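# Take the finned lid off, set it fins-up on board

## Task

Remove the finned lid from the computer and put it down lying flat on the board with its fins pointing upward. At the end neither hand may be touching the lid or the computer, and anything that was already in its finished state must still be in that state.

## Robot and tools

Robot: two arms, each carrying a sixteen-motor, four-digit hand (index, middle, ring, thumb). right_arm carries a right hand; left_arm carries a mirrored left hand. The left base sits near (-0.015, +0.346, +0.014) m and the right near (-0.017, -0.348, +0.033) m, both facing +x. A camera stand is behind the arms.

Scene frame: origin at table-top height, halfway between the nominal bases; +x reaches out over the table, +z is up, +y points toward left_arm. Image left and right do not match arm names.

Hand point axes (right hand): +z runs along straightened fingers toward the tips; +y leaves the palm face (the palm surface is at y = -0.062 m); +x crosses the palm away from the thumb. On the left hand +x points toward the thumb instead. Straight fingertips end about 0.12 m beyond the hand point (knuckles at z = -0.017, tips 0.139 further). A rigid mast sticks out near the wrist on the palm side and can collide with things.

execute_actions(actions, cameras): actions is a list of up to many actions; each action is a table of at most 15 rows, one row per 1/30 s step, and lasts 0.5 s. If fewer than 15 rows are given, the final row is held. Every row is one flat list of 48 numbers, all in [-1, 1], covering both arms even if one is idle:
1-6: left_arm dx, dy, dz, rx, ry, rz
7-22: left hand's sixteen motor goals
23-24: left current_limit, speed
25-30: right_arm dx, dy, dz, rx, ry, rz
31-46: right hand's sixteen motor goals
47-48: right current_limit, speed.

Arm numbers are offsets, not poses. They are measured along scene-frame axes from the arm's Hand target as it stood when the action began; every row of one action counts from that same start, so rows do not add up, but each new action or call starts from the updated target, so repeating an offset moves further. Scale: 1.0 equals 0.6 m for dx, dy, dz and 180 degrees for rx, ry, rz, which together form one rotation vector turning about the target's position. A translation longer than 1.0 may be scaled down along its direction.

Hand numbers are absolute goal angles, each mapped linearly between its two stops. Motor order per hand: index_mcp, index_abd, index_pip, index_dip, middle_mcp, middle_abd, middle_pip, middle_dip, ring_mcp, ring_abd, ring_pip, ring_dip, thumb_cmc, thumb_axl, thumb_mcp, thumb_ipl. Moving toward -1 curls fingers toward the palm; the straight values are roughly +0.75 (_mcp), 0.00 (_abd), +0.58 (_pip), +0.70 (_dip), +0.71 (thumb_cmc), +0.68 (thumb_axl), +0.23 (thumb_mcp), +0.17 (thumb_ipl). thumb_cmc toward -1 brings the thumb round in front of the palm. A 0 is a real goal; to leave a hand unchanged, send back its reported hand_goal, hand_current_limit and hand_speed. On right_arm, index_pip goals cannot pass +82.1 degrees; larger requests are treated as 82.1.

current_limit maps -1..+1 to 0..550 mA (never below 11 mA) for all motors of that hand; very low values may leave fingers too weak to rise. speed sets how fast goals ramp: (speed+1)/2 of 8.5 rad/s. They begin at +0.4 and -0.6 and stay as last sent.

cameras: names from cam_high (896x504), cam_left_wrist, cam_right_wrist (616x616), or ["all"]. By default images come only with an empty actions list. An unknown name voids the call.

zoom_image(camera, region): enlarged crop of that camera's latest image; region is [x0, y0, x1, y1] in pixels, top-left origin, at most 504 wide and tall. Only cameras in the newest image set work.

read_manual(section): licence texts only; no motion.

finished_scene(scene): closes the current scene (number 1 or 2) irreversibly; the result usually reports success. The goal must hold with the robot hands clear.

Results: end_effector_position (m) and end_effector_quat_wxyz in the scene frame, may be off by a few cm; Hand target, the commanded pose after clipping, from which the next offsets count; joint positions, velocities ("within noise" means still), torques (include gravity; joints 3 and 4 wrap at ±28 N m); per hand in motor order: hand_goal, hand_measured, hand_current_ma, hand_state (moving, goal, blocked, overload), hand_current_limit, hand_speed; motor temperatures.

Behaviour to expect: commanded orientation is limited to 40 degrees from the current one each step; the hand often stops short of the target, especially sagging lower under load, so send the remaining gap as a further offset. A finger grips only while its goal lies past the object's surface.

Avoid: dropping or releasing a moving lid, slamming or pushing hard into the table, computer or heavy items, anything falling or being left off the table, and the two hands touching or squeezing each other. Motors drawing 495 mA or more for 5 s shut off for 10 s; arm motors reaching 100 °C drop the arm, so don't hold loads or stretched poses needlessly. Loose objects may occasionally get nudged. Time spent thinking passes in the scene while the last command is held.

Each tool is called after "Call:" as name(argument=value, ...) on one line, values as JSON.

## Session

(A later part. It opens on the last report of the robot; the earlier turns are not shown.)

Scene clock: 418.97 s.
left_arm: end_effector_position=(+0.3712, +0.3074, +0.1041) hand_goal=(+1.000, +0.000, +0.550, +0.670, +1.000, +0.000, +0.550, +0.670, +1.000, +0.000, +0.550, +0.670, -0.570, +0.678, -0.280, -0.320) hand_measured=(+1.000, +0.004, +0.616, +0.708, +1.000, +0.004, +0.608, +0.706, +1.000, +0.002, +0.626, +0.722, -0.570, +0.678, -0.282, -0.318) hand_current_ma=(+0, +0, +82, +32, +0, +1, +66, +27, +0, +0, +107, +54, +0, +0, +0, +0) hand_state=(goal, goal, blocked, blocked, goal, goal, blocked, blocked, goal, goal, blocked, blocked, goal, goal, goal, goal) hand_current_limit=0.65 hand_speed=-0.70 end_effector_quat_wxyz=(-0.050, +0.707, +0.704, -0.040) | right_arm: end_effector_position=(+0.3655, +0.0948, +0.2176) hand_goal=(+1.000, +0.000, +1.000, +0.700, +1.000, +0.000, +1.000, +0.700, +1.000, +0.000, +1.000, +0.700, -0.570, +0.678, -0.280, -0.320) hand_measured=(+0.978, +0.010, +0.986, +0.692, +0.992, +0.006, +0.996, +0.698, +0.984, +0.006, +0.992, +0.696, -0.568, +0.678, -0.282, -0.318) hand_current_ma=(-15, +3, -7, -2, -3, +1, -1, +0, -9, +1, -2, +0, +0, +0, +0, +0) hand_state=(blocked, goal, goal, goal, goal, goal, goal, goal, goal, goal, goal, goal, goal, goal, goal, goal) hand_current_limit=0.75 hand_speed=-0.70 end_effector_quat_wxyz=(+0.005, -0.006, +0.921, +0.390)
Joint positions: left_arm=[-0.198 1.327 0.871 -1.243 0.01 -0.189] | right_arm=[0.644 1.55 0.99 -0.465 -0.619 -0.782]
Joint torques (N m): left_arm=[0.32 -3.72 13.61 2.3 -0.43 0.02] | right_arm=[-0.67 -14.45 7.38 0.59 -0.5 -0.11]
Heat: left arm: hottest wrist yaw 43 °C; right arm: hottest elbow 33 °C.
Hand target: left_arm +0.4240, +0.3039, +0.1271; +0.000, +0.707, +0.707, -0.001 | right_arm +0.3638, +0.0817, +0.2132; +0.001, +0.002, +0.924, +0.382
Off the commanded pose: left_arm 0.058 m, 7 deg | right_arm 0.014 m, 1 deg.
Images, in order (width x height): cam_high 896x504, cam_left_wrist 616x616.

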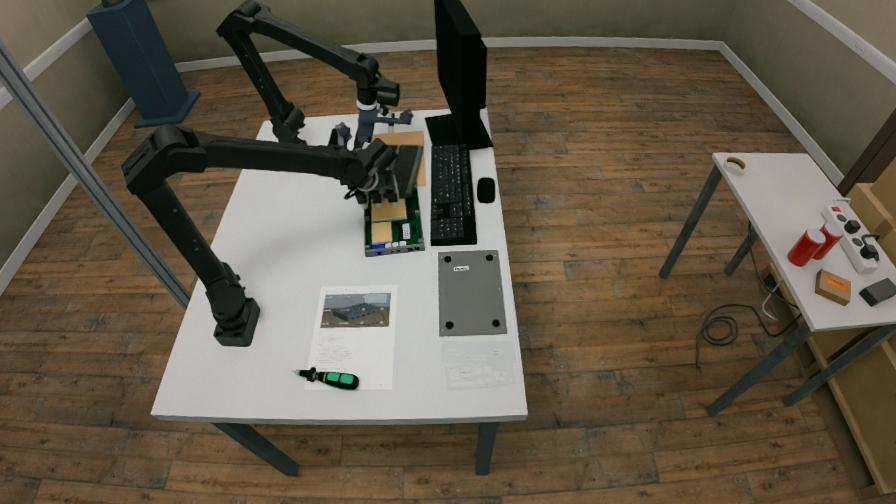

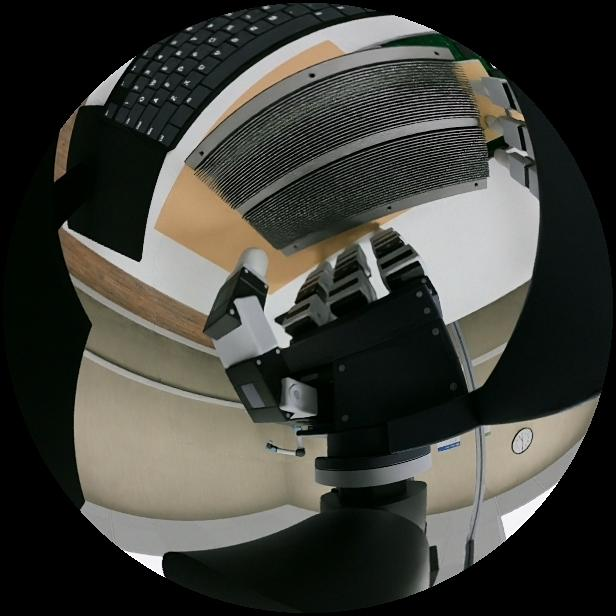

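Call:
execute_actions(actions=[[[-0.06,0,0.14,0,0,0,1,0,0.58,0.7,1,0,0.58,0.7,1,0,0.58,0.7,-0.571,0.678,-0.28,-0.32,0.65,-0.7,0.0,-0.04,0.0,0,0,0,1,0,1,0.7,1,0,1,0.7,1,0,1,0.7,-0.571,0.678,-0.28,-0.32,0.75,-0.7]],[[0,0.03,0.02,0,0,-0.18,1,0,0.58,0.7,1,0,0.58,0.7,1,0,0.58,0.7,-0.571,0.678,-0.28,-0.32,0.65,-0.7,0.055,0,0.0,0,0,0,1,0,1,0.7,1,0,1,0.7,1,0,1,0.7,-0.571,0.678,-0.28,-0.32,0.75,-0.7]],[[0,0.05,0,0,0,-0.18,1,0,0.58,0.7,1,0,0.58,0.7,1,0,0.58,0.7,-0.571,0.678,-0.28,-0.32,0.65,-0.7,0,0.02,0.0,0,0,0,1,0,1,0.7,1,0,1,0.7,1,0,1,0.7,-0.571,0.678,-0.28,-0.32,0.75,-0.7]],[[-0.02,0.04,0,0,0,-0.14,1,0,0.58,0.7,1,0,0.58,0.7,1,0,0.58,0.7,-0.571,0.678,-0.28,-0.32,0.65,-0.7,0,0,0.0,0,0,0,1,0,1,0.7,1,0,1,0.7,1,0,1,0.7,-0.571,0.678,-0.28,-0.32,0.75,-0.7]],[[0.0,0.02,0,-0.111,0,0,1,0,0.58,0.7,1,0,0.58,0.7,1,0,0.58,0.7,-0.571,0.678,-0.28,-0.32,0.65,-0.7,0,0,0.0,0,0,0,1,0,1,0.7,1,0,1,0.7,1,0,1,0.7,-0.571,0.678,-0.28,-0.32,0.75,-0.7]]], cameras=["cam_left_wrist","cam_high","cam_right_wrist"])

Call:
zoom_image(camera="cam_high", region=[330, 100, 450, 250])

Call:
zoom_image(camera="cam_right_wrist", region=[180, 60, 440, 340])

Scene clock: 458.77 s.
left_arm: end_effector_position=(+0.3652, +0.3864, +0.2119) hand_goal=(+1.000, +0.000, +0.580, +0.700, +1.000, +0.000, +0.580, +0.700, +1.000, +0.000, +0.580, +0.700, -0.570, +0.678, -0.280, -0.320) hand_measured=(+0.998, +0.002, +0.580, +0.702, +0.998, +0.002, +0.580, +0.702, +0.996, +0.002, +0.580, +0.702, -0.570, +0.678, -0.282, -0.318) hand_current_ma=(+0, +0, +0, +0, +0, +0, +0, +0, +0, +0, +0, +0, +0, +0, +0, +0) hand_state=(goal, goal, goal, goal, goal, goal, goal, goal, goal, goal, goal, goal, goal, goal, goal, goal) hand_current_limit=0.65 hand_speed=-0.70 end_effector_quat_wxyz=(+0.175, +0.984, +0.009, -0.010) | right_arm: end_effector_position=(+0.3745, +0.0626, +0.2152) hand_goal=(+1.000, +0.000, +1.000, +0.700, +1.000, +0.000, +1.000, +0.700, +1.000, +0.000, +1.000, +0.700, -0.570, +0.678, -0.280, -0.320) hand_measured=(+0.950, -0.042, +0.982, +0.688, +0.992, -0.018, +0.994, +0.696, +1.000, +0.002, +0.996, +0.698, -0.568, +0.678, -0.282, -0.318) hand_current_ma=(-63, -33, -10, -5, -3, -7, -1, -1, +0, +0, +0, +0, +0, +0, +0, +0) hand_state=(blocked, blocked, goal, goal, goal, goal, goal, goal, goal, goal, goal, goal, goal, goal, goal, goal) hand_current_limit=0.75 hand_speed=-0.70 end_effector_quat_wxyz=(-0.011, -0.003, +0.921, +0.389)
Joint positions: left_arm=[0.461 1.462 1.171 -1.459 0.305 2.046] | right_arm=[0.568 1.541 0.983 -0.542 -0.674 -0.861]
Joint torques (N m): left_arm=[-1.2 -6.53 11.49 -1.26 0.57 0.01] | right_arm=[0.38 -9.64 13.7 1.21 0.52 0]
Motor temperatures (°C): left_arm=[23 22 41 21 39 20] | right_arm=[20 23 33 21 24 19]
Heat: left arm: hottest elbow 41 °C; right arm: hottest elbow 33 °C.
Hand target: left_arm +0.3760, +0.3879, +0.2232; +0.173, +0.985, -0.001, +0.000 | right_arm +0.3967, +0.0697, +0.2131; +0.000, +0.002, +0.924, +0.382
Off the commanded pose: left_arm 0.016 m, 2 deg | right_arm 0.023 m, 2 deg.

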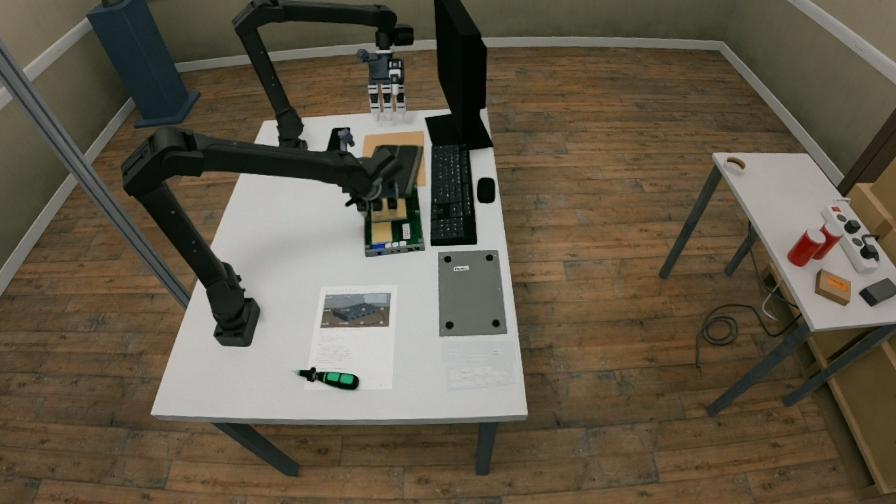

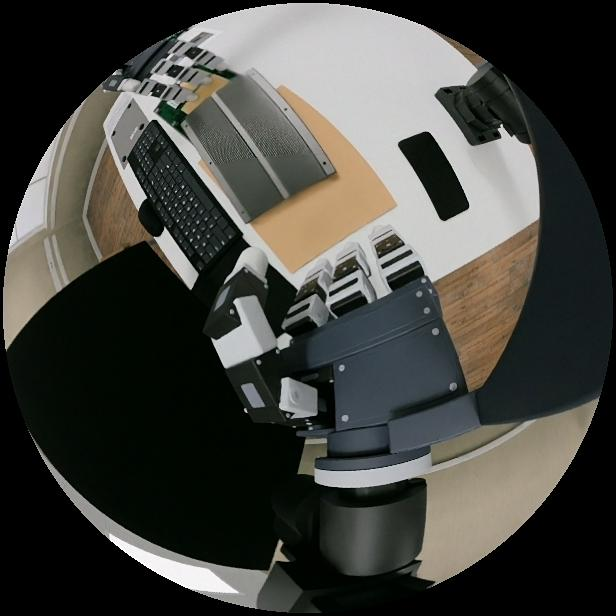

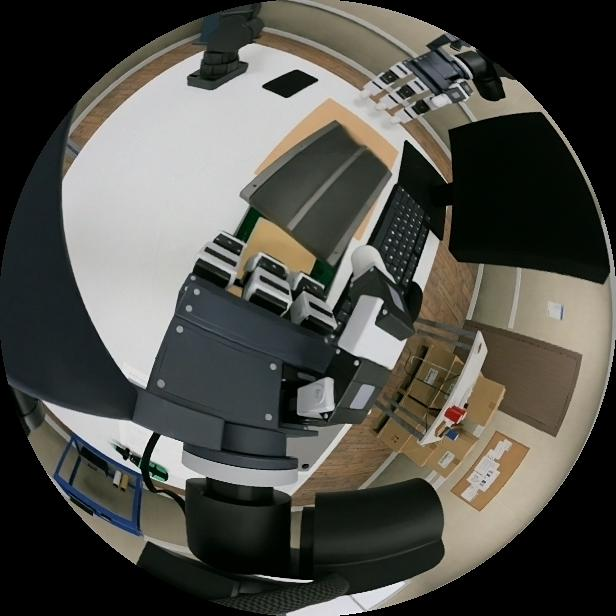

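Scaled by 3.360.

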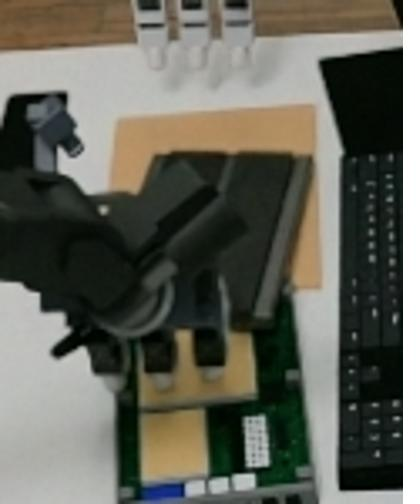

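Scaled by 1.800 from the camera's 616x616 image, which has a finer 880x880 frame.

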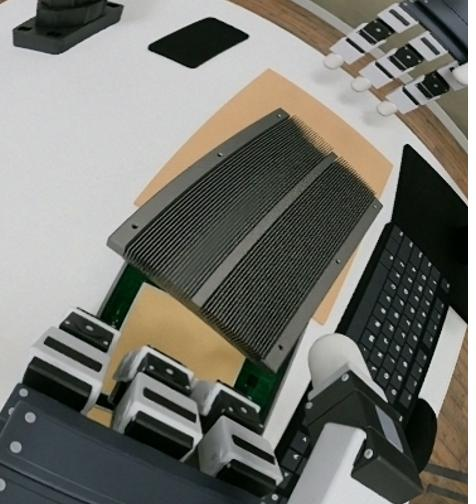

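Call:
execute_actions(actions=[[[0,0,-0.1,0,0,0,1,0,0.58,0.7,1,0,0.58,0.7,1,0,0.58,0.7,-0.571,0.678,-0.28,-0.32,0.65,-0.7,0.0,-0.02,0.1,0,0,0,1,0,1,0.7,1,0,1,0.7,1,0,1,0.7,-0.571,0.678,-0.28,-0.32,0.75,-0.7]],[[0,-0.08,-0.06,0,0,0,1,0,0.58,0.7,1,0,0.58,0.7,1,0,0.58,0.7,-0.571,0.678,-0.28,-0.32,0.65,-0.7,0.02,0,-0.08,0,0,0,1,0,1,0.7,1,0,1,0.7,1,0,1,0.7,-0.571,0.678,-0.28,-0.32,0.75,-0.7]],[[0,-0.03,0,0,0,0,1,0,0.58,0.7,1,0,0.58,0.7,1,0,0.58,0.7,-0.571,0.678,-0.28,-0.32,0.65,-0.7,0,0.05,0.0,0,0,0,1,0,1,0.7,1,0,1,0.7,1,0,1,0.7,-0.571,0.678,-0.28,-0.32,0.75,-0.7]]], cameras=["cam_left_wrist","cam_high","cam_right_wrist"])

Call:
zoom_image(camera="cam_high", region=[330, 100, 450, 250])

Call:
zoom_image(camera="cam_right_wrist", region=[180, 60, 440, 340])

Scene clock: 478.63 s.
left_arm: end_effector_position=(+0.3802, +0.3644, +0.1485) hand_goal=(+1.000, +0.000, +0.580, +0.700, +1.000, +0.000, +0.580, +0.700, +1.000, +0.000, +0.580, +0.700, -0.570, +0.678, -0.280, -0.320) hand_measured=(+1.000, -0.022, +0.624, +0.724, +1.000, -0.022, +0.634, +0.726, +1.000, -0.016, +0.642, +0.734, -0.570, +0.678, -0.284, -0.318) hand_current_ma=(+0, -9, +40, +14, +0, -9, +57, +14, +0, -5, +72, +24, +0, +0, +0, +0) hand_state=(goal, blocked, blocked, blocked, goal, blocked, blocked, blocked, goal, goal, blocked, blocked, goal, goal, goal, goal) hand_current_limit=0.65 hand_speed=-0.70 end_effector_quat_wxyz=(+0.130, +0.991, +0.026, +0.021) | right_arm: end_effector_position=(+0.3966, +0.0602, +0.2144) hand_goal=(+1.000, +0.000, +1.000, +0.700, +1.000, +0.000, +1.000, +0.700, +1.000, +0.000, +1.000, +0.700, -0.570, +0.678, -0.280, -0.320) hand_measured=(+1.000, -0.034, +1.000, +0.732, +1.000, -0.002, +0.996, +0.696, +1.000, +0.002, +0.996, +0.698, -0.568, +0.678, -0.282, -0.318) hand_current_ma=(+0, -23, +0, +28, +0, +0, -1, +0, +0, +0, +0, +0, +0, +0, -1, +0) hand_state=(goal, blocked, goal, blocked, goal, goal, goal, goal, goal, goal, goal, goal, goal, goal, goal, goal) hand_current_limit=0.75 hand_speed=-0.70 end_effector_quat_wxyz=(-0.015, +0.025, +0.929, +0.369)
Joint positions: left_arm=[0.376 1.453 1.018 -1.186 0.259 1.906] | right_arm=[0.553 1.567 1.041 -0.606 -0.638 -0.836]
Joint torques (N m): left_arm=[-5.77 -4.07 4 0.27 2.93 -0.09] | right_arm=[3.31 -10.17 14.63 2.48 -0.68 -0.07]
Heat: left arm: hottest elbow 41 °C; right arm: hottest elbow 36 °C.
Hand target: left_arm +0.3761, +0.3220, +0.1272; +0.173, +0.985, +0.000, +0.000 | right_arm +0.4087, +0.0876, +0.2251; +0.000, +0.003, +0.924, +0.382
Off the commanded pose: left_arm 0.048 m, 6 deg | right_arm 0.032 m, 3 deg.

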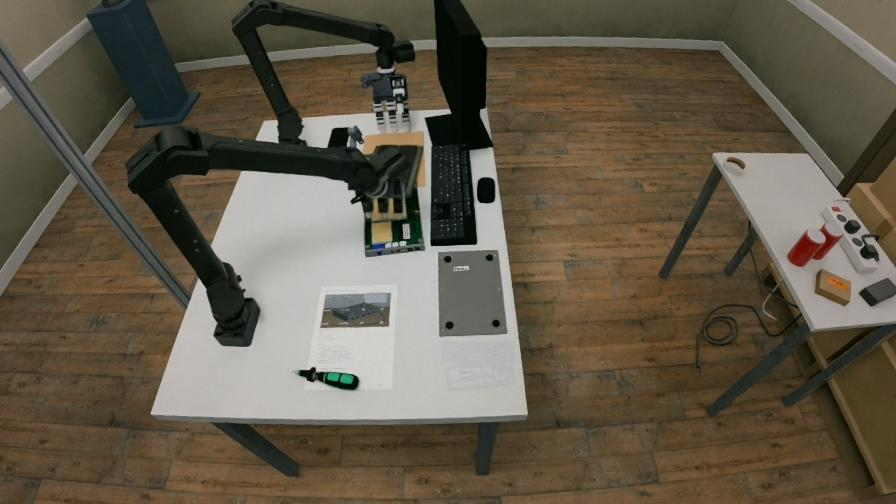

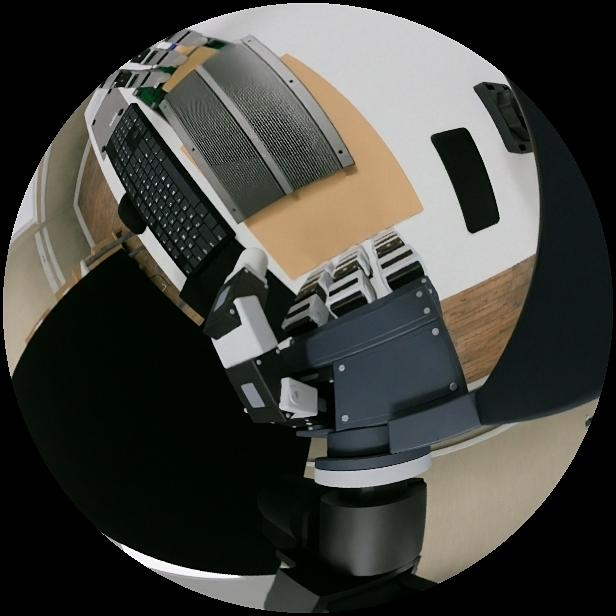

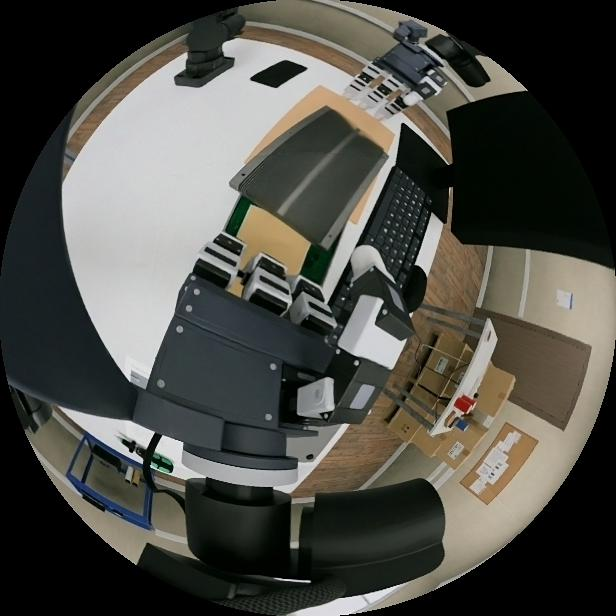

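Scaled by 3.360.

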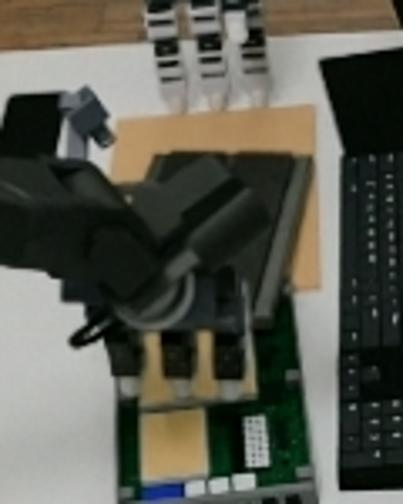

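Scaled by 1.800 from the camera's 616x616 image, which has a finer 880x880 frame.

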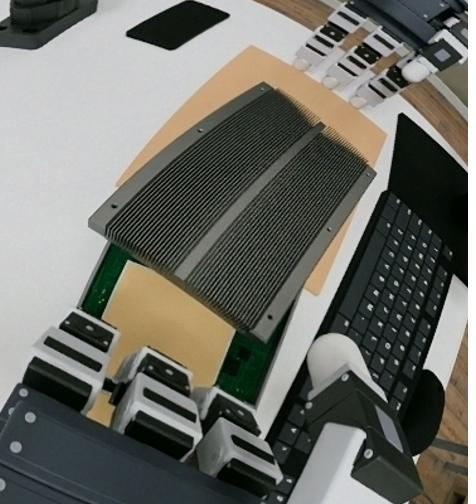

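Call:
execute_actions(actions=[[[0,0,0,0,0,0,1,0,0.58,0.7,1,0,0.58,0.7,1,0,0.58,0.7,-0.571,0.678,-0.28,-0.32,0.65,-0.7,0.0,-0.03,0.06,0,0,0,1,0,1,0.7,1,0,1,0.7,1,0,1,0.7,-0.571,0.678,-0.28,-0.32,0.75,-0.7]],[[0,0,0,0,0,0,1,0,0.58,0.7,1,0,0.58,0.7,1,0,0.58,0.7,-0.571,0.678,-0.28,-0.32,0.65,-0.7,0.01,0.03,-0.045,0,0,0,1,0,1,0.7,1,0,1,0.7,1,0,1,0.7,-0.571,0.678,-0.28,-0.32,0.75,-0.7]],[[0,0,0,0,0,0,1,0,0.58,0.7,1,0,0.58,0.7,1,0,0.58,0.7,-0.571,0.678,-0.28,-0.32,0.65,-0.7,0,0.05,0.0,0,0,0,1,0,1,0.7,1,0,1,0.7,1,0,1,0.7,-0.571,0.678,-0.28,-0.32,0.75,-0.7]]], cameras=["cam_high","cam_right_wrist"])

Call:
zoom_image(camera="cam_high", region=[330, 100, 450, 250])

Call:
zoom_image(camera="cam_right_wrist", region=[180, 60, 440, 340])

Scene clock: 493.67 s.
left_arm: end_effector_position=(+0.3803, +0.3642, +0.1485) hand_goal=(+1.000, +0.000, +0.580, +0.700, +1.000, +0.000, +0.580, +0.700, +1.000, +0.000, +0.580, +0.700, -0.570, +0.678, -0.280, -0.320) hand_measured=(+1.000, -0.022, +0.624, +0.724, +1.000, -0.022, +0.634, +0.726, +1.000, -0.016, +0.642, +0.734, -0.570, +0.678, -0.284, -0.318) hand_current_ma=(+0, -9, +40, +14, +0, -9, +57, +14, +0, -5, +72, +24, +0, +0, +0, +0) hand_state=(goal, blocked, blocked, blocked, goal, blocked, blocked, blocked, goal, goal, blocked, blocked, goal, goal, goal, goal) hand_current_limit=0.65 hand_speed=-0.70 end_effector_quat_wxyz=(+0.130, +0.991, +0.026, +0.021) | right_arm: end_effector_position=(+0.4014, +0.0937, +0.2171) hand_goal=(+1.000, +0.000, +1.000, +0.700, +1.000, +0.000, +1.000, +0.700, +1.000, +0.000, +1.000, +0.700, -0.570, +0.678, -0.280, -0.320) hand_measured=(+1.000, -0.010, +1.000, +0.726, +1.000, -0.002, +0.996, +0.696, +1.000, +0.002, +0.998, +0.698, -0.568, +0.678, -0.282, -0.318) hand_current_ma=(+0, -3, +0, +19, +0, +0, -1, +0, +0, +0, +0, +0, +0, +0, -1, +0) hand_state=(goal, goal, goal, blocked, goal, goal, goal, goal, goal, goal, goal, goal, goal, goal, goal, goal) hand_current_limit=0.75 hand_speed=-0.70 end_effector_quat_wxyz=(-0.014, +0.018, +0.930, +0.366)
Joint positions: left_arm=[0.375 1.453 1.018 -1.186 0.259 1.905] | right_arm=[0.607 1.615 1.108 -0.6 -0.613 -0.795]
Joint torques (N m): left_arm=[-5.71 -4.01 4 0.28 2.94 -0.1] | right_arm=[2.55 -11.93 15.06 2.09 -0.81 0.03]
Motor temperatures (°C): left_arm=[24 22 38 21 46 20] | right_arm=[20 23 36 21 24 19]
Heat: left arm: hottest wrist yaw 46 °C; right arm: hottest elbow 36 °C.
Hand target: left_arm +0.3761, +0.3218, +0.1272; +0.173, +0.985, -0.001, +0.000 | right_arm +0.4146, +0.1177, +0.2341; +0.000, +0.002, +0.924, +0.382
Off the commanded pose: left_arm 0.048 m, 6 deg | right_arm 0.032 m, 3 deg.
Images, in order (width x height): cam_high 896x504, cam_right_wrist 616x616.

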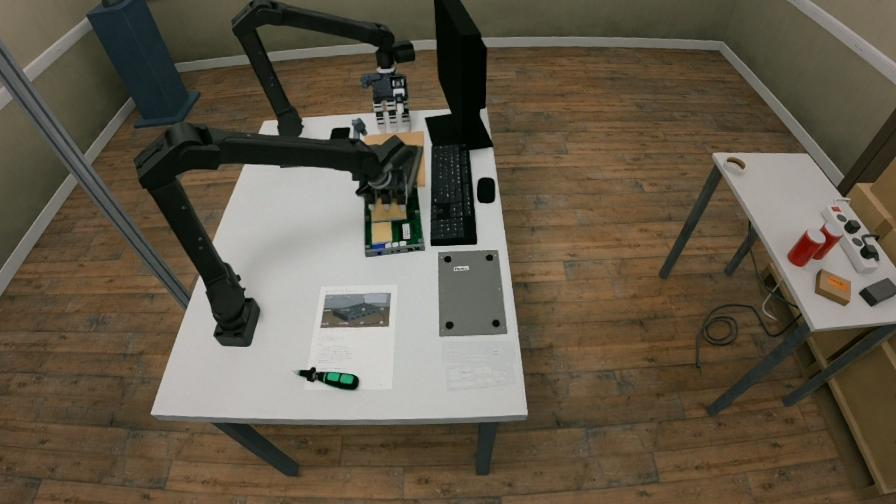

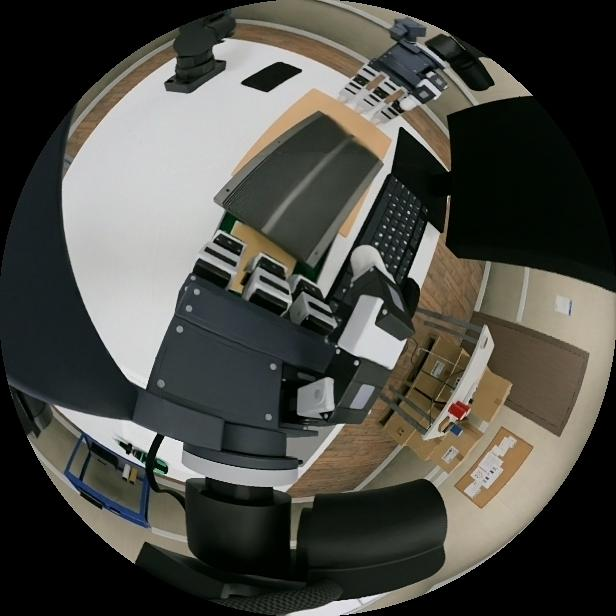

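Scaled by 3.360.

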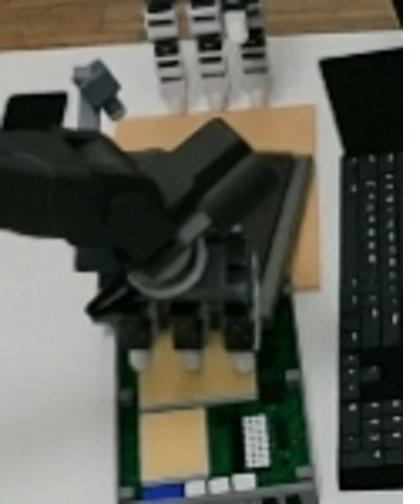

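Scaled by 1.800 from the camera's 616x616 image, which has a finer 880x880 frame.

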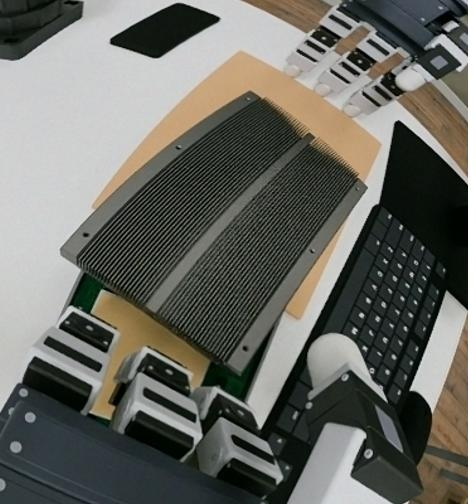

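Call:
execute_actions(actions=[[[0,0,0,0,0,0,1,0,0.58,0.7,1,0,0.58,0.7,1,0,0.58,0.7,-0.571,0.678,-0.28,-0.32,0.65,-0.7,0.0,0.04,0,0,0,0,1,0,1,0.7,1,0,1,0.7,1,0,1,0.7,-0.571,0.678,-0.28,-0.32,0.75,-0.7]],[[0,0,0,0,0,0,1,0,0.58,0.7,1,0,0.58,0.7,1,0,0.58,0.7,-0.571,0.678,-0.28,-0.32,0.65,-0.7,0.0,0.03,0,0,0,0,1,0,1,0.7,1,0,1,0.7,1,0,1,0.7,-0.571,0.678,-0.28,-0.32,0.75,-0.7]]], cameras=["cam_high","cam_right_wrist","cam_left_wrist"])

Call:
zoom_image(camera="cam_high", region=[330, 100, 450, 250])

Call:
zoom_image(camera="cam_left_wrist", region=[60, 0, 460, 320])

Scene clock: 508.27 s.
left_arm: end_effector_position=(+0.3803, +0.3642, +0.1485) hand_goal=(+1.000, +0.000, +0.580, +0.700, +1.000, +0.000, +0.580, +0.700, +1.000, +0.000, +0.580, +0.700, -0.570, +0.678, -0.280, -0.320) hand_measured=(+1.000, -0.022, +0.624, +0.724, +1.000, -0.022, +0.634, +0.726, +1.000, -0.016, +0.642, +0.734, -0.570, +0.678, -0.284, -0.318) hand_current_ma=(+0, -9, +40, +14, +0, -9, +57, +14, +0, -5, +72, +24, +0, +0, +0, +0) hand_state=(goal, blocked, blocked, blocked, goal, blocked, blocked, blocked, goal, goal, blocked, blocked, goal, goal, goal, goal) hand_current_limit=0.65 hand_speed=-0.70 end_effector_quat_wxyz=(+0.130, +0.991, +0.026, +0.021) | right_arm: end_effector_position=(+0.4063, +0.1285, +0.2170) hand_goal=(+1.000, +0.000, +1.000, +0.700, +1.000, +0.000, +1.000, +0.700, +1.000, +0.000, +1.000, +0.700, -0.570, +0.678, -0.280, -0.320) hand_measured=(+1.000, -0.014, +1.000, +0.740, +1.000, -0.002, +0.996, +0.696, +1.000, +0.002, +0.998, +0.698, -0.568, +0.678, -0.282, -0.318) hand_current_ma=(+0, -5, +0, +39, +0, +0, +0, +0, +0, +0, +0, +0, +0, +0, -1, +0) hand_state=(goal, goal, goal, blocked, goal, goal, goal, goal, goal, goal, goal, goal, goal, goal, goal, goal) hand_current_limit=0.75 hand_speed=-0.70 end_effector_quat_wxyz=(-0.012, +0.024, +0.932, +0.362)
Joint positions: left_arm=[0.375 1.453 1.018 -1.186 0.259 1.905] | right_arm=[0.664 1.662 1.17 -0.578 -0.573 -0.724]
Joint torques (N m): left_arm=[-5.71 -4.01 4.01 0.31 2.94 -0.1] | right_arm=[3.31 -12.34 15.61 2.36 -0.99 0.01]
Heat: left arm: hottest wrist yaw 50 °C; right arm: hottest elbow 37 °C.
Hand target: left_arm +0.3761, +0.3218, +0.1272; +0.173, +0.985, -0.001, +0.000 | right_arm +0.4148, +0.1597, +0.2342; +0.001, +0.002, +0.924, +0.382
Off the commanded pose: left_arm 0.048 m, 6 deg | right_arm 0.037 m, 4 deg.

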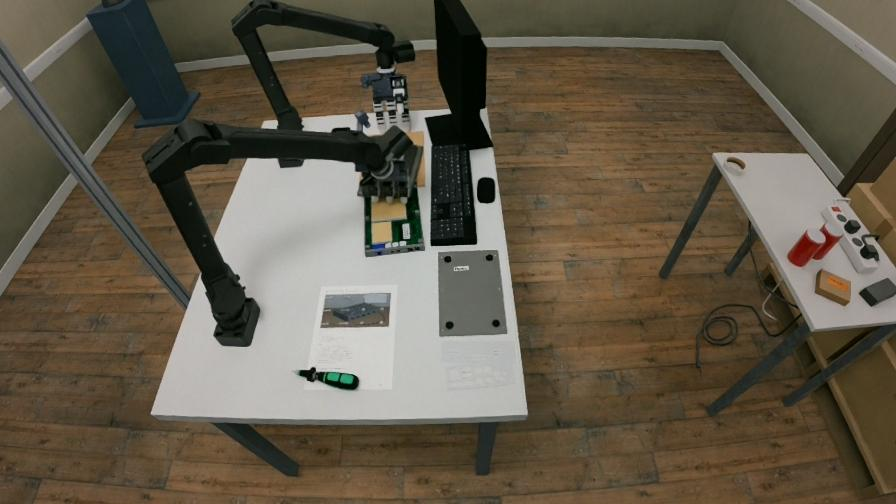

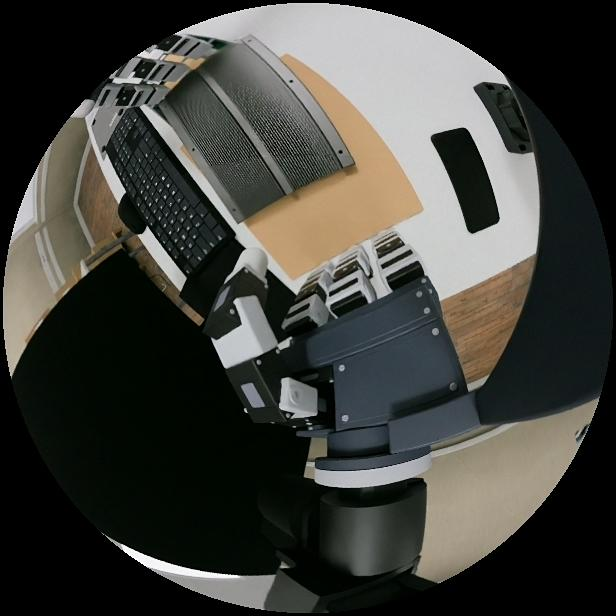

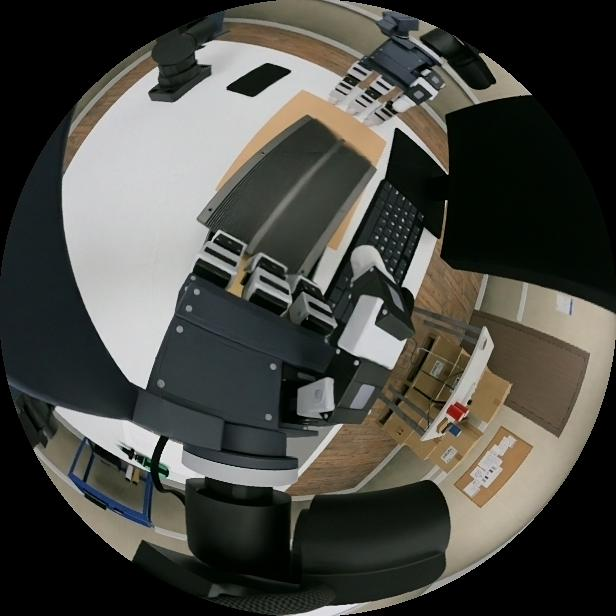

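Scaled by 3.360.

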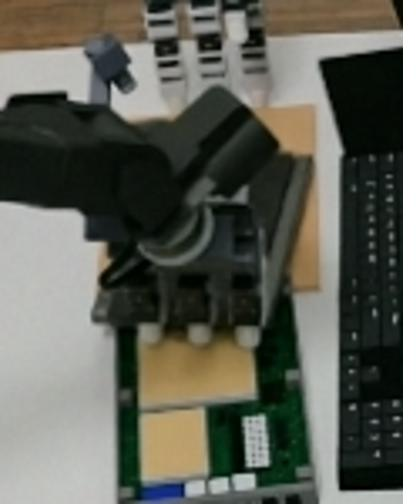

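Scaled by 1.260 from the camera's 616x616 image, which has a finer 880x880 frame.

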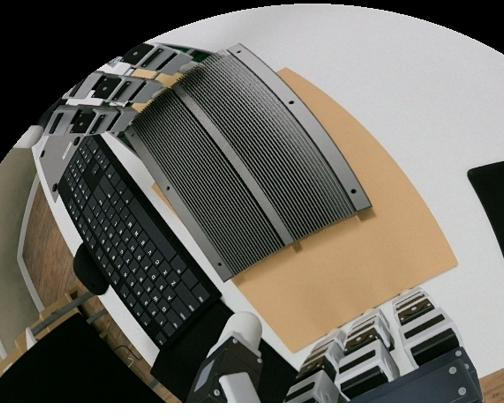

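Call:
execute_actions(actions=[[[0,-0.01,0,0,0,0,1,0,0.58,0.7,1,0,0.58,0.7,1,0,0.58,0.7,-0.571,0.678,-0.28,-0.32,0.65,-0.7,0.0,0.05,0,0,0,0,1,0,1,0.7,1,0,1,0.7,1,0,1,0.7,-0.571,0.678,-0.28,-0.32,0.75,-0.7]],[[0,0,0,0,0,0,1,0,0.58,0.7,1,0,0.58,0.7,1,0,0.58,0.7,-0.571,0.678,-0.28,-0.32,0.65,-0.7,0.0,0.03,0,0,0,0,1,0,1,0.7,1,0,1,0.7,1,0,1,0.7,-0.571,0.678,-0.28,-0.32,0.75,-0.7]]], cameras=["cam_high","cam_right_wrist","cam_left_wrist"])

Call:
zoom_image(camera="cam_high", region=[330, 100, 450, 250])

Call:
zoom_image(camera="cam_left_wrist", region=[60, 0, 460, 320])

Scene clock: 519.13 s.
left_arm: end_effector_position=(+0.3808, +0.3625, +0.1479) hand_goal=(+1.000, +0.000, +0.580, +0.700, +1.000, +0.000, +0.580, +0.700, +1.000, +0.000, +0.580, +0.700, -0.570, +0.678, -0.280, -0.320) hand_measured=(+1.000, -0.022, +0.626, +0.726, +1.000, -0.024, +0.638, +0.728, +1.000, -0.016, +0.648, +0.738, -0.570, +0.678, -0.284, -0.318) hand_current_ma=(+0, -9, +43, +15, +0, -10, +67, +18, +0, -5, +88, +31, +0, +0, +0, +0) hand_state=(goal, blocked, blocked, blocked, goal, blocked, blocked, blocked, goal, goal, blocked, blocked, goal, goal, goal, goal) hand_current_limit=0.65 hand_speed=-0.70 end_effector_quat_wxyz=(+0.126, +0.991, +0.029, +0.022) | right_arm: end_effector_position=(+0.4138, +0.1666, +0.2140) hand_goal=(+1.000, +0.000, +1.000, +0.700, +1.000, +0.000, +1.000, +0.700, +1.000, +0.000, +1.000, +0.700, -0.570, +0.678, -0.280, -0.320) hand_measured=(+1.000, -0.012, +1.000, +0.716, +1.000, +0.008, +1.000, +0.718, +1.000, +0.004, +1.000, +0.710, -0.568, +0.678, -0.282, -0.318) hand_current_ma=(+0, -4, +0, +8, +0, +2, +0, +9, +0, +0, +0, +3, +0, +0, -1, +0) hand_state=(goal, goal, goal, goal, goal, goal, goal, goal, goal, goal, goal, goal, goal, goal, goal, goal) hand_current_limit=0.75 hand_speed=-0.70 end_effector_quat_wxyz=(-0.010, +0.030, +0.934, +0.357)
Joint positions: left_arm=[0.368 1.448 1.013 -1.18 0.252 1.89] | right_arm=[0.718 1.728 1.253 -0.571 -0.535 -0.662]
Joint torques (N m): left_arm=[-6.12 -4.01 3.95 0.23 3.21 -0.09] | right_arm=[4.6 -13.57 15.94 2.7 -1.06 0.07]
Motor temperatures (°C): left_arm=[24 22 35 21 51 20] | right_arm=[20 23 38 21 24 19]
Heat: left arm: hottest wrist yaw 51 °C; right arm: hottest elbow 38 °C.
Hand target: left_arm +0.3761, +0.3160, +0.1273; +0.173, +0.985, +0.000, +0.000 | right_arm +0.4145, +0.2077, +0.2341; +0.000, +0.002, +0.924, +0.382
Off the commanded pose: left_arm 0.051 m, 7 deg | right_arm 0.046 m, 5 deg.

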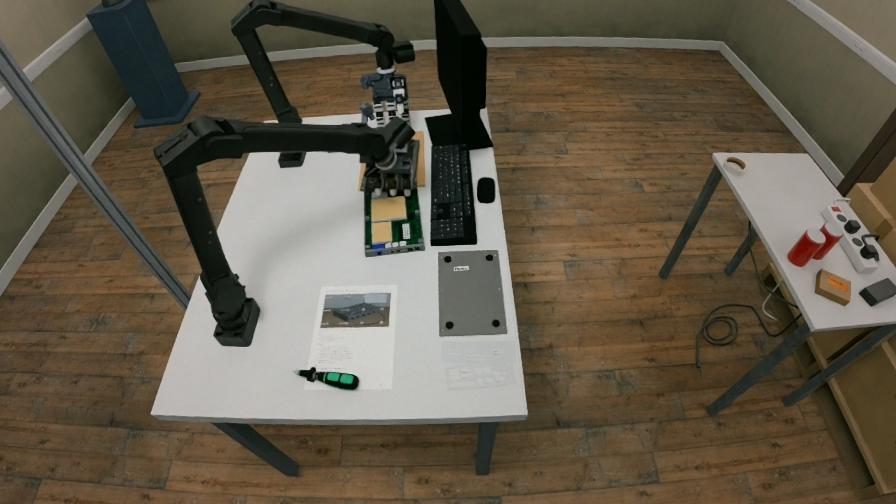

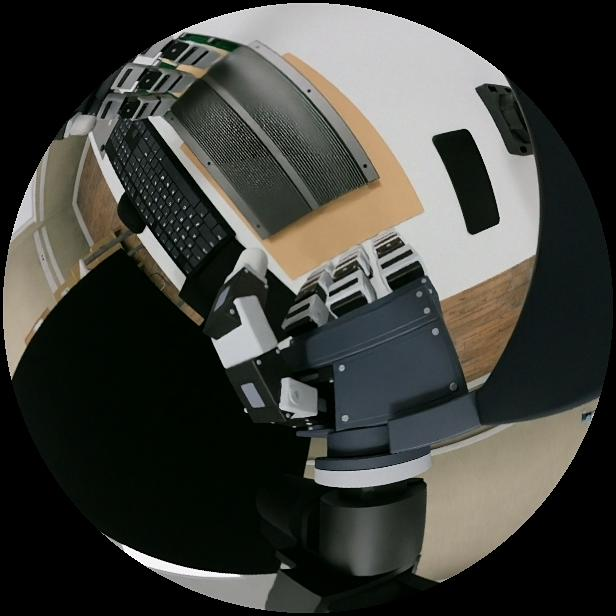

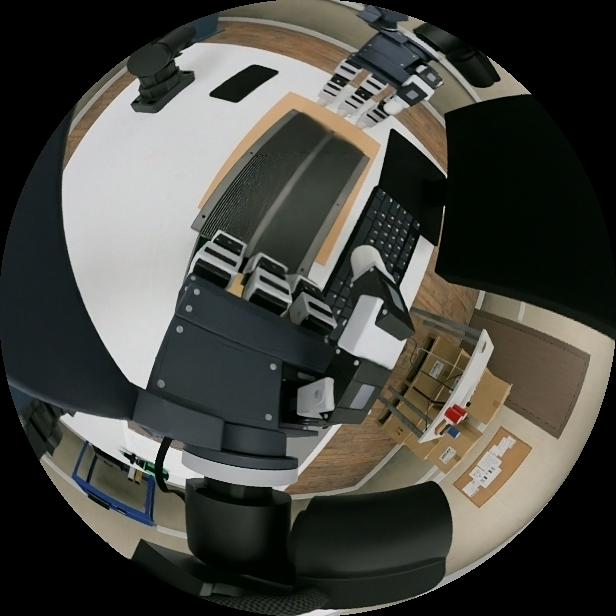

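Scaled by 3.360.

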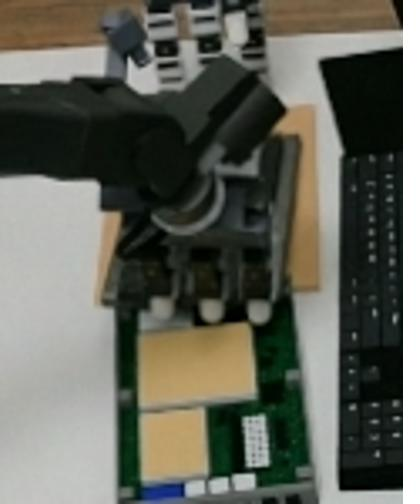

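Scaled by 1.260 from the camera's 616x616 image, which has a finer 880x880 frame.

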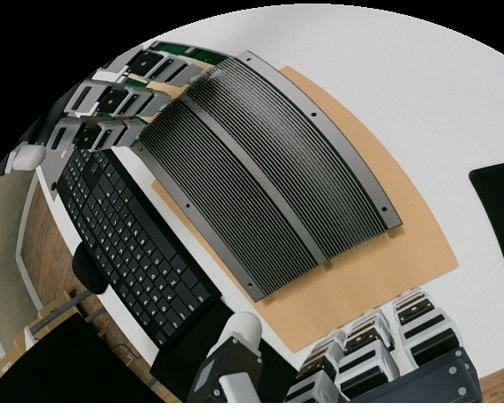

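Call:
execute_actions(actions=[[[0,-0.01,0,0,0,0,1,0,0.58,0.7,1,0,0.58,0.7,1,0,0.58,0.7,-0.571,0.678,-0.28,-0.32,0.65,-0.7,0.0,0.04,0,0,0,0,1,0,1,0.7,1,0,1,0.7,1,0,1,0.7,-0.571,0.678,-0.28,-0.32,0.75,-0.7]],[[0,0,0,0,0,0,1,0,0.58,0.7,1,0,0.58,0.7,1,0,0.58,0.7,-0.571,0.678,-0.28,-0.32,0.65,-0.7,0.0,0.02,0,0,0,0,1,0,1,0.7,1,0,1,0.7,1,0,1,0.7,-0.571,0.678,-0.28,-0.32,0.75,-0.7]]], cameras=["cam_high","cam_right_wrist","cam_left_wrist"])

Call:
zoom_image(camera="cam_high", region=[330, 100, 450, 250])

Call:
zoom_image(camera="cam_left_wrist", region=[60, 0, 460, 320])

Scene clock: 533.33 s.
left_arm: end_effector_position=(+0.3812, +0.3601, +0.1471) hand_goal=(+1.000, +0.000, +0.580, +0.700, +1.000, +0.000, +0.580, +0.700, +1.000, +0.000, +0.580, +0.700, -0.570, +0.678, -0.280, -0.320) hand_measured=(+1.000, -0.022, +0.632, +0.728, +1.000, -0.024, +0.646, +0.732, +1.002, -0.016, +0.656, +0.742, -0.570, +0.678, -0.284, -0.318) hand_current_ma=(+0, -9, +52, +18, +0, -10, +80, +22, +0, -5, +106, +38, +0, +0, +0, +0) hand_state=(goal, blocked, blocked, blocked, goal, blocked, blocked, blocked, goal, goal, blocked, blocked, goal, goal, goal, goal) hand_current_limit=0.65 hand_speed=-0.70 end_effector_quat_wxyz=(+0.122, +0.992, +0.031, +0.023) | right_arm: end_effector_position=(+0.4158, +0.1888, +0.2125) hand_goal=(+1.000, +0.000, +1.000, +0.700, +1.000, +0.000, +1.000, +0.700, +1.000, +0.000, +1.000, +0.700, -0.570, +0.678, -0.280, -0.320) hand_measured=(+1.000, -0.008, +1.000, +0.706, +1.000, -0.004, +1.000, +0.756, +1.000, -0.012, +1.000, +0.720, -0.568, +0.678, -0.282, -0.318) hand_current_ma=(+0, -2, +0, +1, +0, -1, +0, +70, +0, -4, +0, +11, +0, +0, -1, +0) hand_state=(goal, goal, goal, goal, goal, goal, goal, blocked, goal, goal, goal, goal, goal, goal, goal, goal) hand_current_limit=0.75 hand_speed=-0.70 end_effector_quat_wxyz=(-0.009, +0.035, +0.935, +0.353)
Joint positions: left_arm=[0.359 1.442 1.008 -1.174 0.245 1.877] | right_arm=[0.75 1.763 1.299 -0.57 -0.509 -0.622]
Joint torques (N m): left_arm=[-6.53 -3.96 3.9 0.14 3.51 -0.1] | right_arm=[5.77 -12.92 18.06 2.8 -1.05 0.12]
Heat: left arm: hottest wrist yaw 54 °C; right arm: hottest elbow 41 °C.
Hand target: left_arm +0.3760, +0.3098, +0.1272; +0.173, +0.985, -0.001, +0.000 | right_arm +0.4147, +0.2437, +0.2342; +0.000, +0.003, +0.924, +0.382
Off the commanded pose: left_arm 0.054 m, 7 deg | right_arm 0.059 m, 5 deg.

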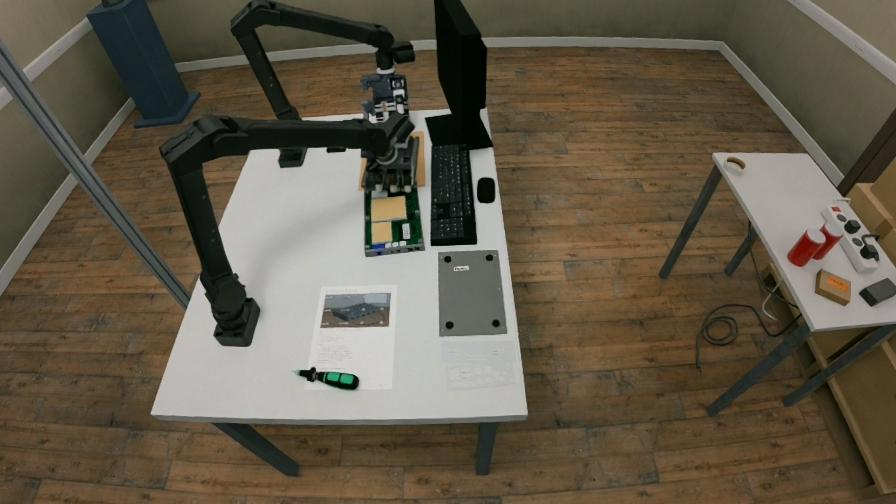

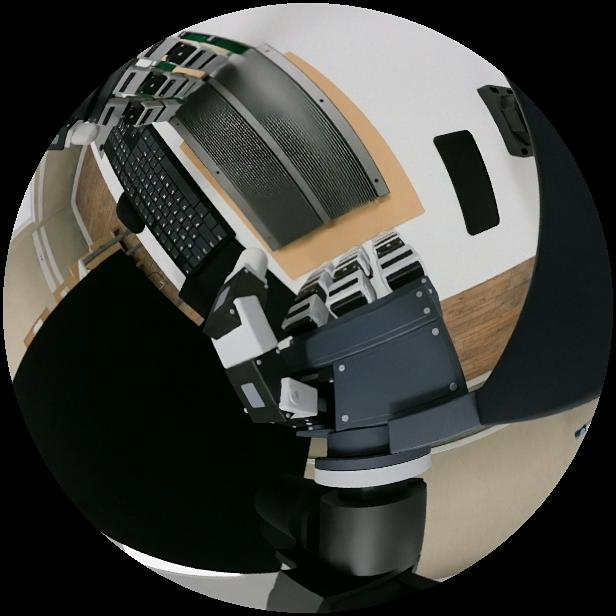

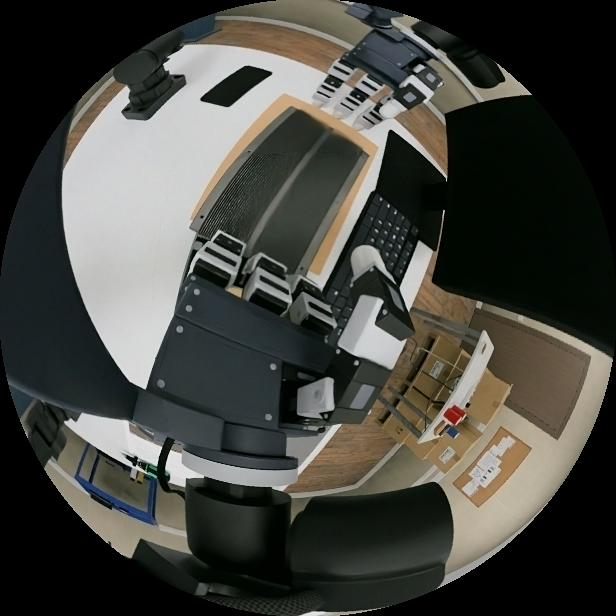

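Scaled by 3.360.

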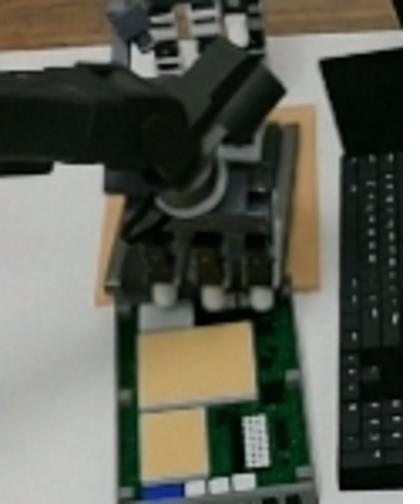

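Scaled by 1.260 from the camera's 616x616 image, which has a finer 880x880 frame.

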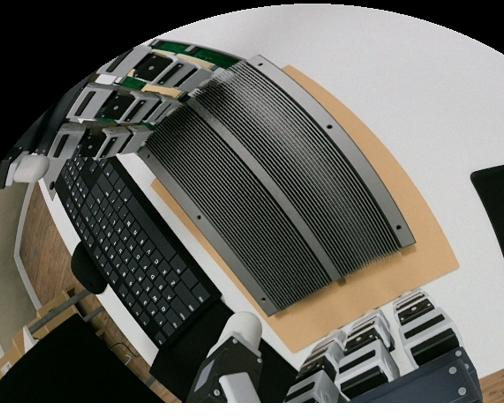

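Call:
execute_actions(actions=[[[0,-0.01,0,0,0,0,1,0,0.58,0.7,1,0,0.58,0.7,1,0,0.58,0.7,-0.571,0.678,-0.28,-0.32,0.65,-0.7,0.0,0.04,0,0,0,0,1,0,1,0.7,1,0,1,0.7,1,0,1,0.7,-0.571,0.678,-0.28,-0.32,0.75,-0.7]]], cameras=["cam_high","cam_left_wrist"])

Call:
zoom_image(camera="cam_high", region=[330, 100, 450, 250])

Call:
zoom_image(camera="cam_left_wrist", region=[60, 0, 460, 320])

Scene clock: 544.03 s.
left_arm: end_effector_position=(+0.3822, +0.3576, +0.1467) hand_goal=(+1.000, +0.000, +0.580, +0.700, +1.000, +0.000, +0.580, +0.700, +1.000, +0.000, +0.580, +0.700, -0.570, +0.678, -0.280, -0.320) hand_measured=(+1.000, -0.022, +0.638, +0.734, +1.000, -0.024, +0.650, +0.736, +1.002, -0.016, +0.658, +0.744, -0.570, +0.678, -0.284, -0.318) hand_current_ma=(+0, -9, +67, +24, +0, -10, +93, +28, +0, -5, +114, +41, +0, +0, +0, +0) hand_state=(goal, blocked, blocked, blocked, goal, blocked, blocked, blocked, goal, goal, blocked, blocked, goal, goal, goal, goal) hand_current_limit=0.65 hand_speed=-0.70 end_effector_quat_wxyz=(+0.118, +0.992, +0.034, +0.024) | right_arm: end_effector_position=(+0.4225, +0.1973, +0.2115) hand_goal=(+1.000, +0.000, +1.000, +0.700, +1.000, +0.000, +1.000, +0.700, +1.000, +0.000, +1.000, +0.700, -0.570, +0.678, -0.280, -0.320) hand_measured=(+1.000, -0.008, +1.000, +0.724, +1.002, -0.012, +1.000, +0.772, +1.000, -0.010, +1.000, +0.722, -0.568, +0.678, -0.282, -0.318) hand_current_ma=(+0, -2, +0, +16, +0, -3, +0, +109, +0, -3, +0, +14, +0, +0, -1, +0) hand_state=(goal, goal, goal, blocked, goal, goal, goal, blocked, goal, goal, goal, blocked, goal, goal, goal, goal) hand_current_limit=0.75 hand_speed=-0.70 end_effector_quat_wxyz=(-0.007, +0.049, +0.937, +0.345)
Joint positions: left_arm=[0.35 1.437 1.004 -1.166 0.24 1.862] | right_arm=[0.762 1.781 1.333 -0.587 -0.482 -0.59]
Joint torques (N m): left_arm=[-6.89 -4.01 3.86 0.03 3.75 -0.09] | right_arm=[7.18 -12.45 18.95 3.36 -1.51 0.06]
Motor temperatures (°C): left_arm=[24 22 33 21 58 20] | right_arm=[20 23 42 21 24 19]
Heat: left arm: hottest wrist yaw 58 °C; right arm: hottest elbow 42 °C.
Hand target: left_arm +0.3761, +0.3038, +0.1273; +0.173, +0.985, -0.001, +0.000 | right_arm +0.4147, +0.2677, +0.2342; +0.000, +0.002, +0.924, +0.382
Off the commanded pose: left_arm 0.058 m, 8 deg | right_arm 0.074 m, 7 deg.
Images, in order (width x height): cam_high 896x504, cam_left_wrist 616x616.

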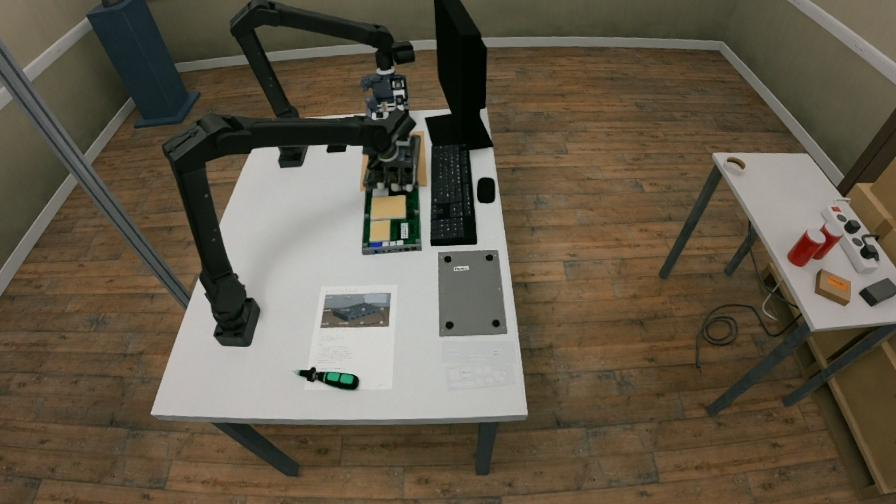

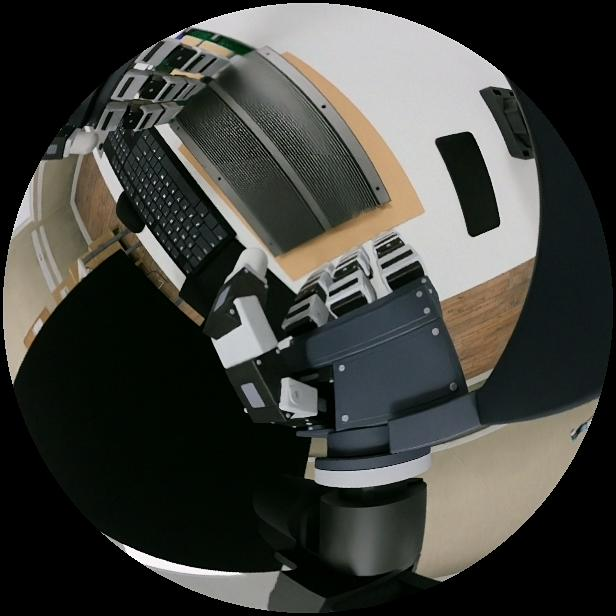

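Scaled by 3.360.

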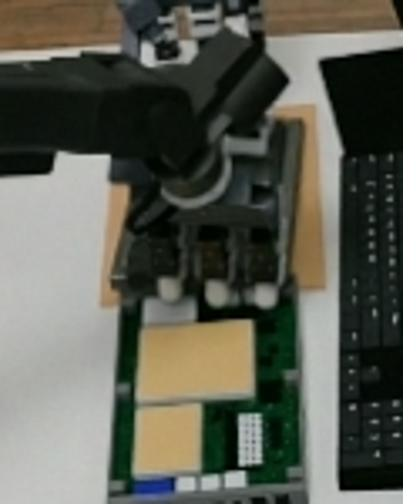

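Scaled by 1.260 from the camera's 616x616 image, which has a finer 880x880 frame.

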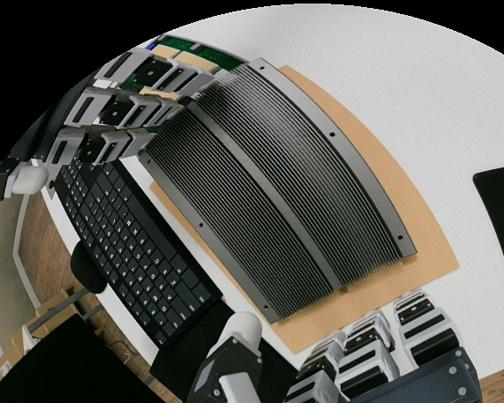

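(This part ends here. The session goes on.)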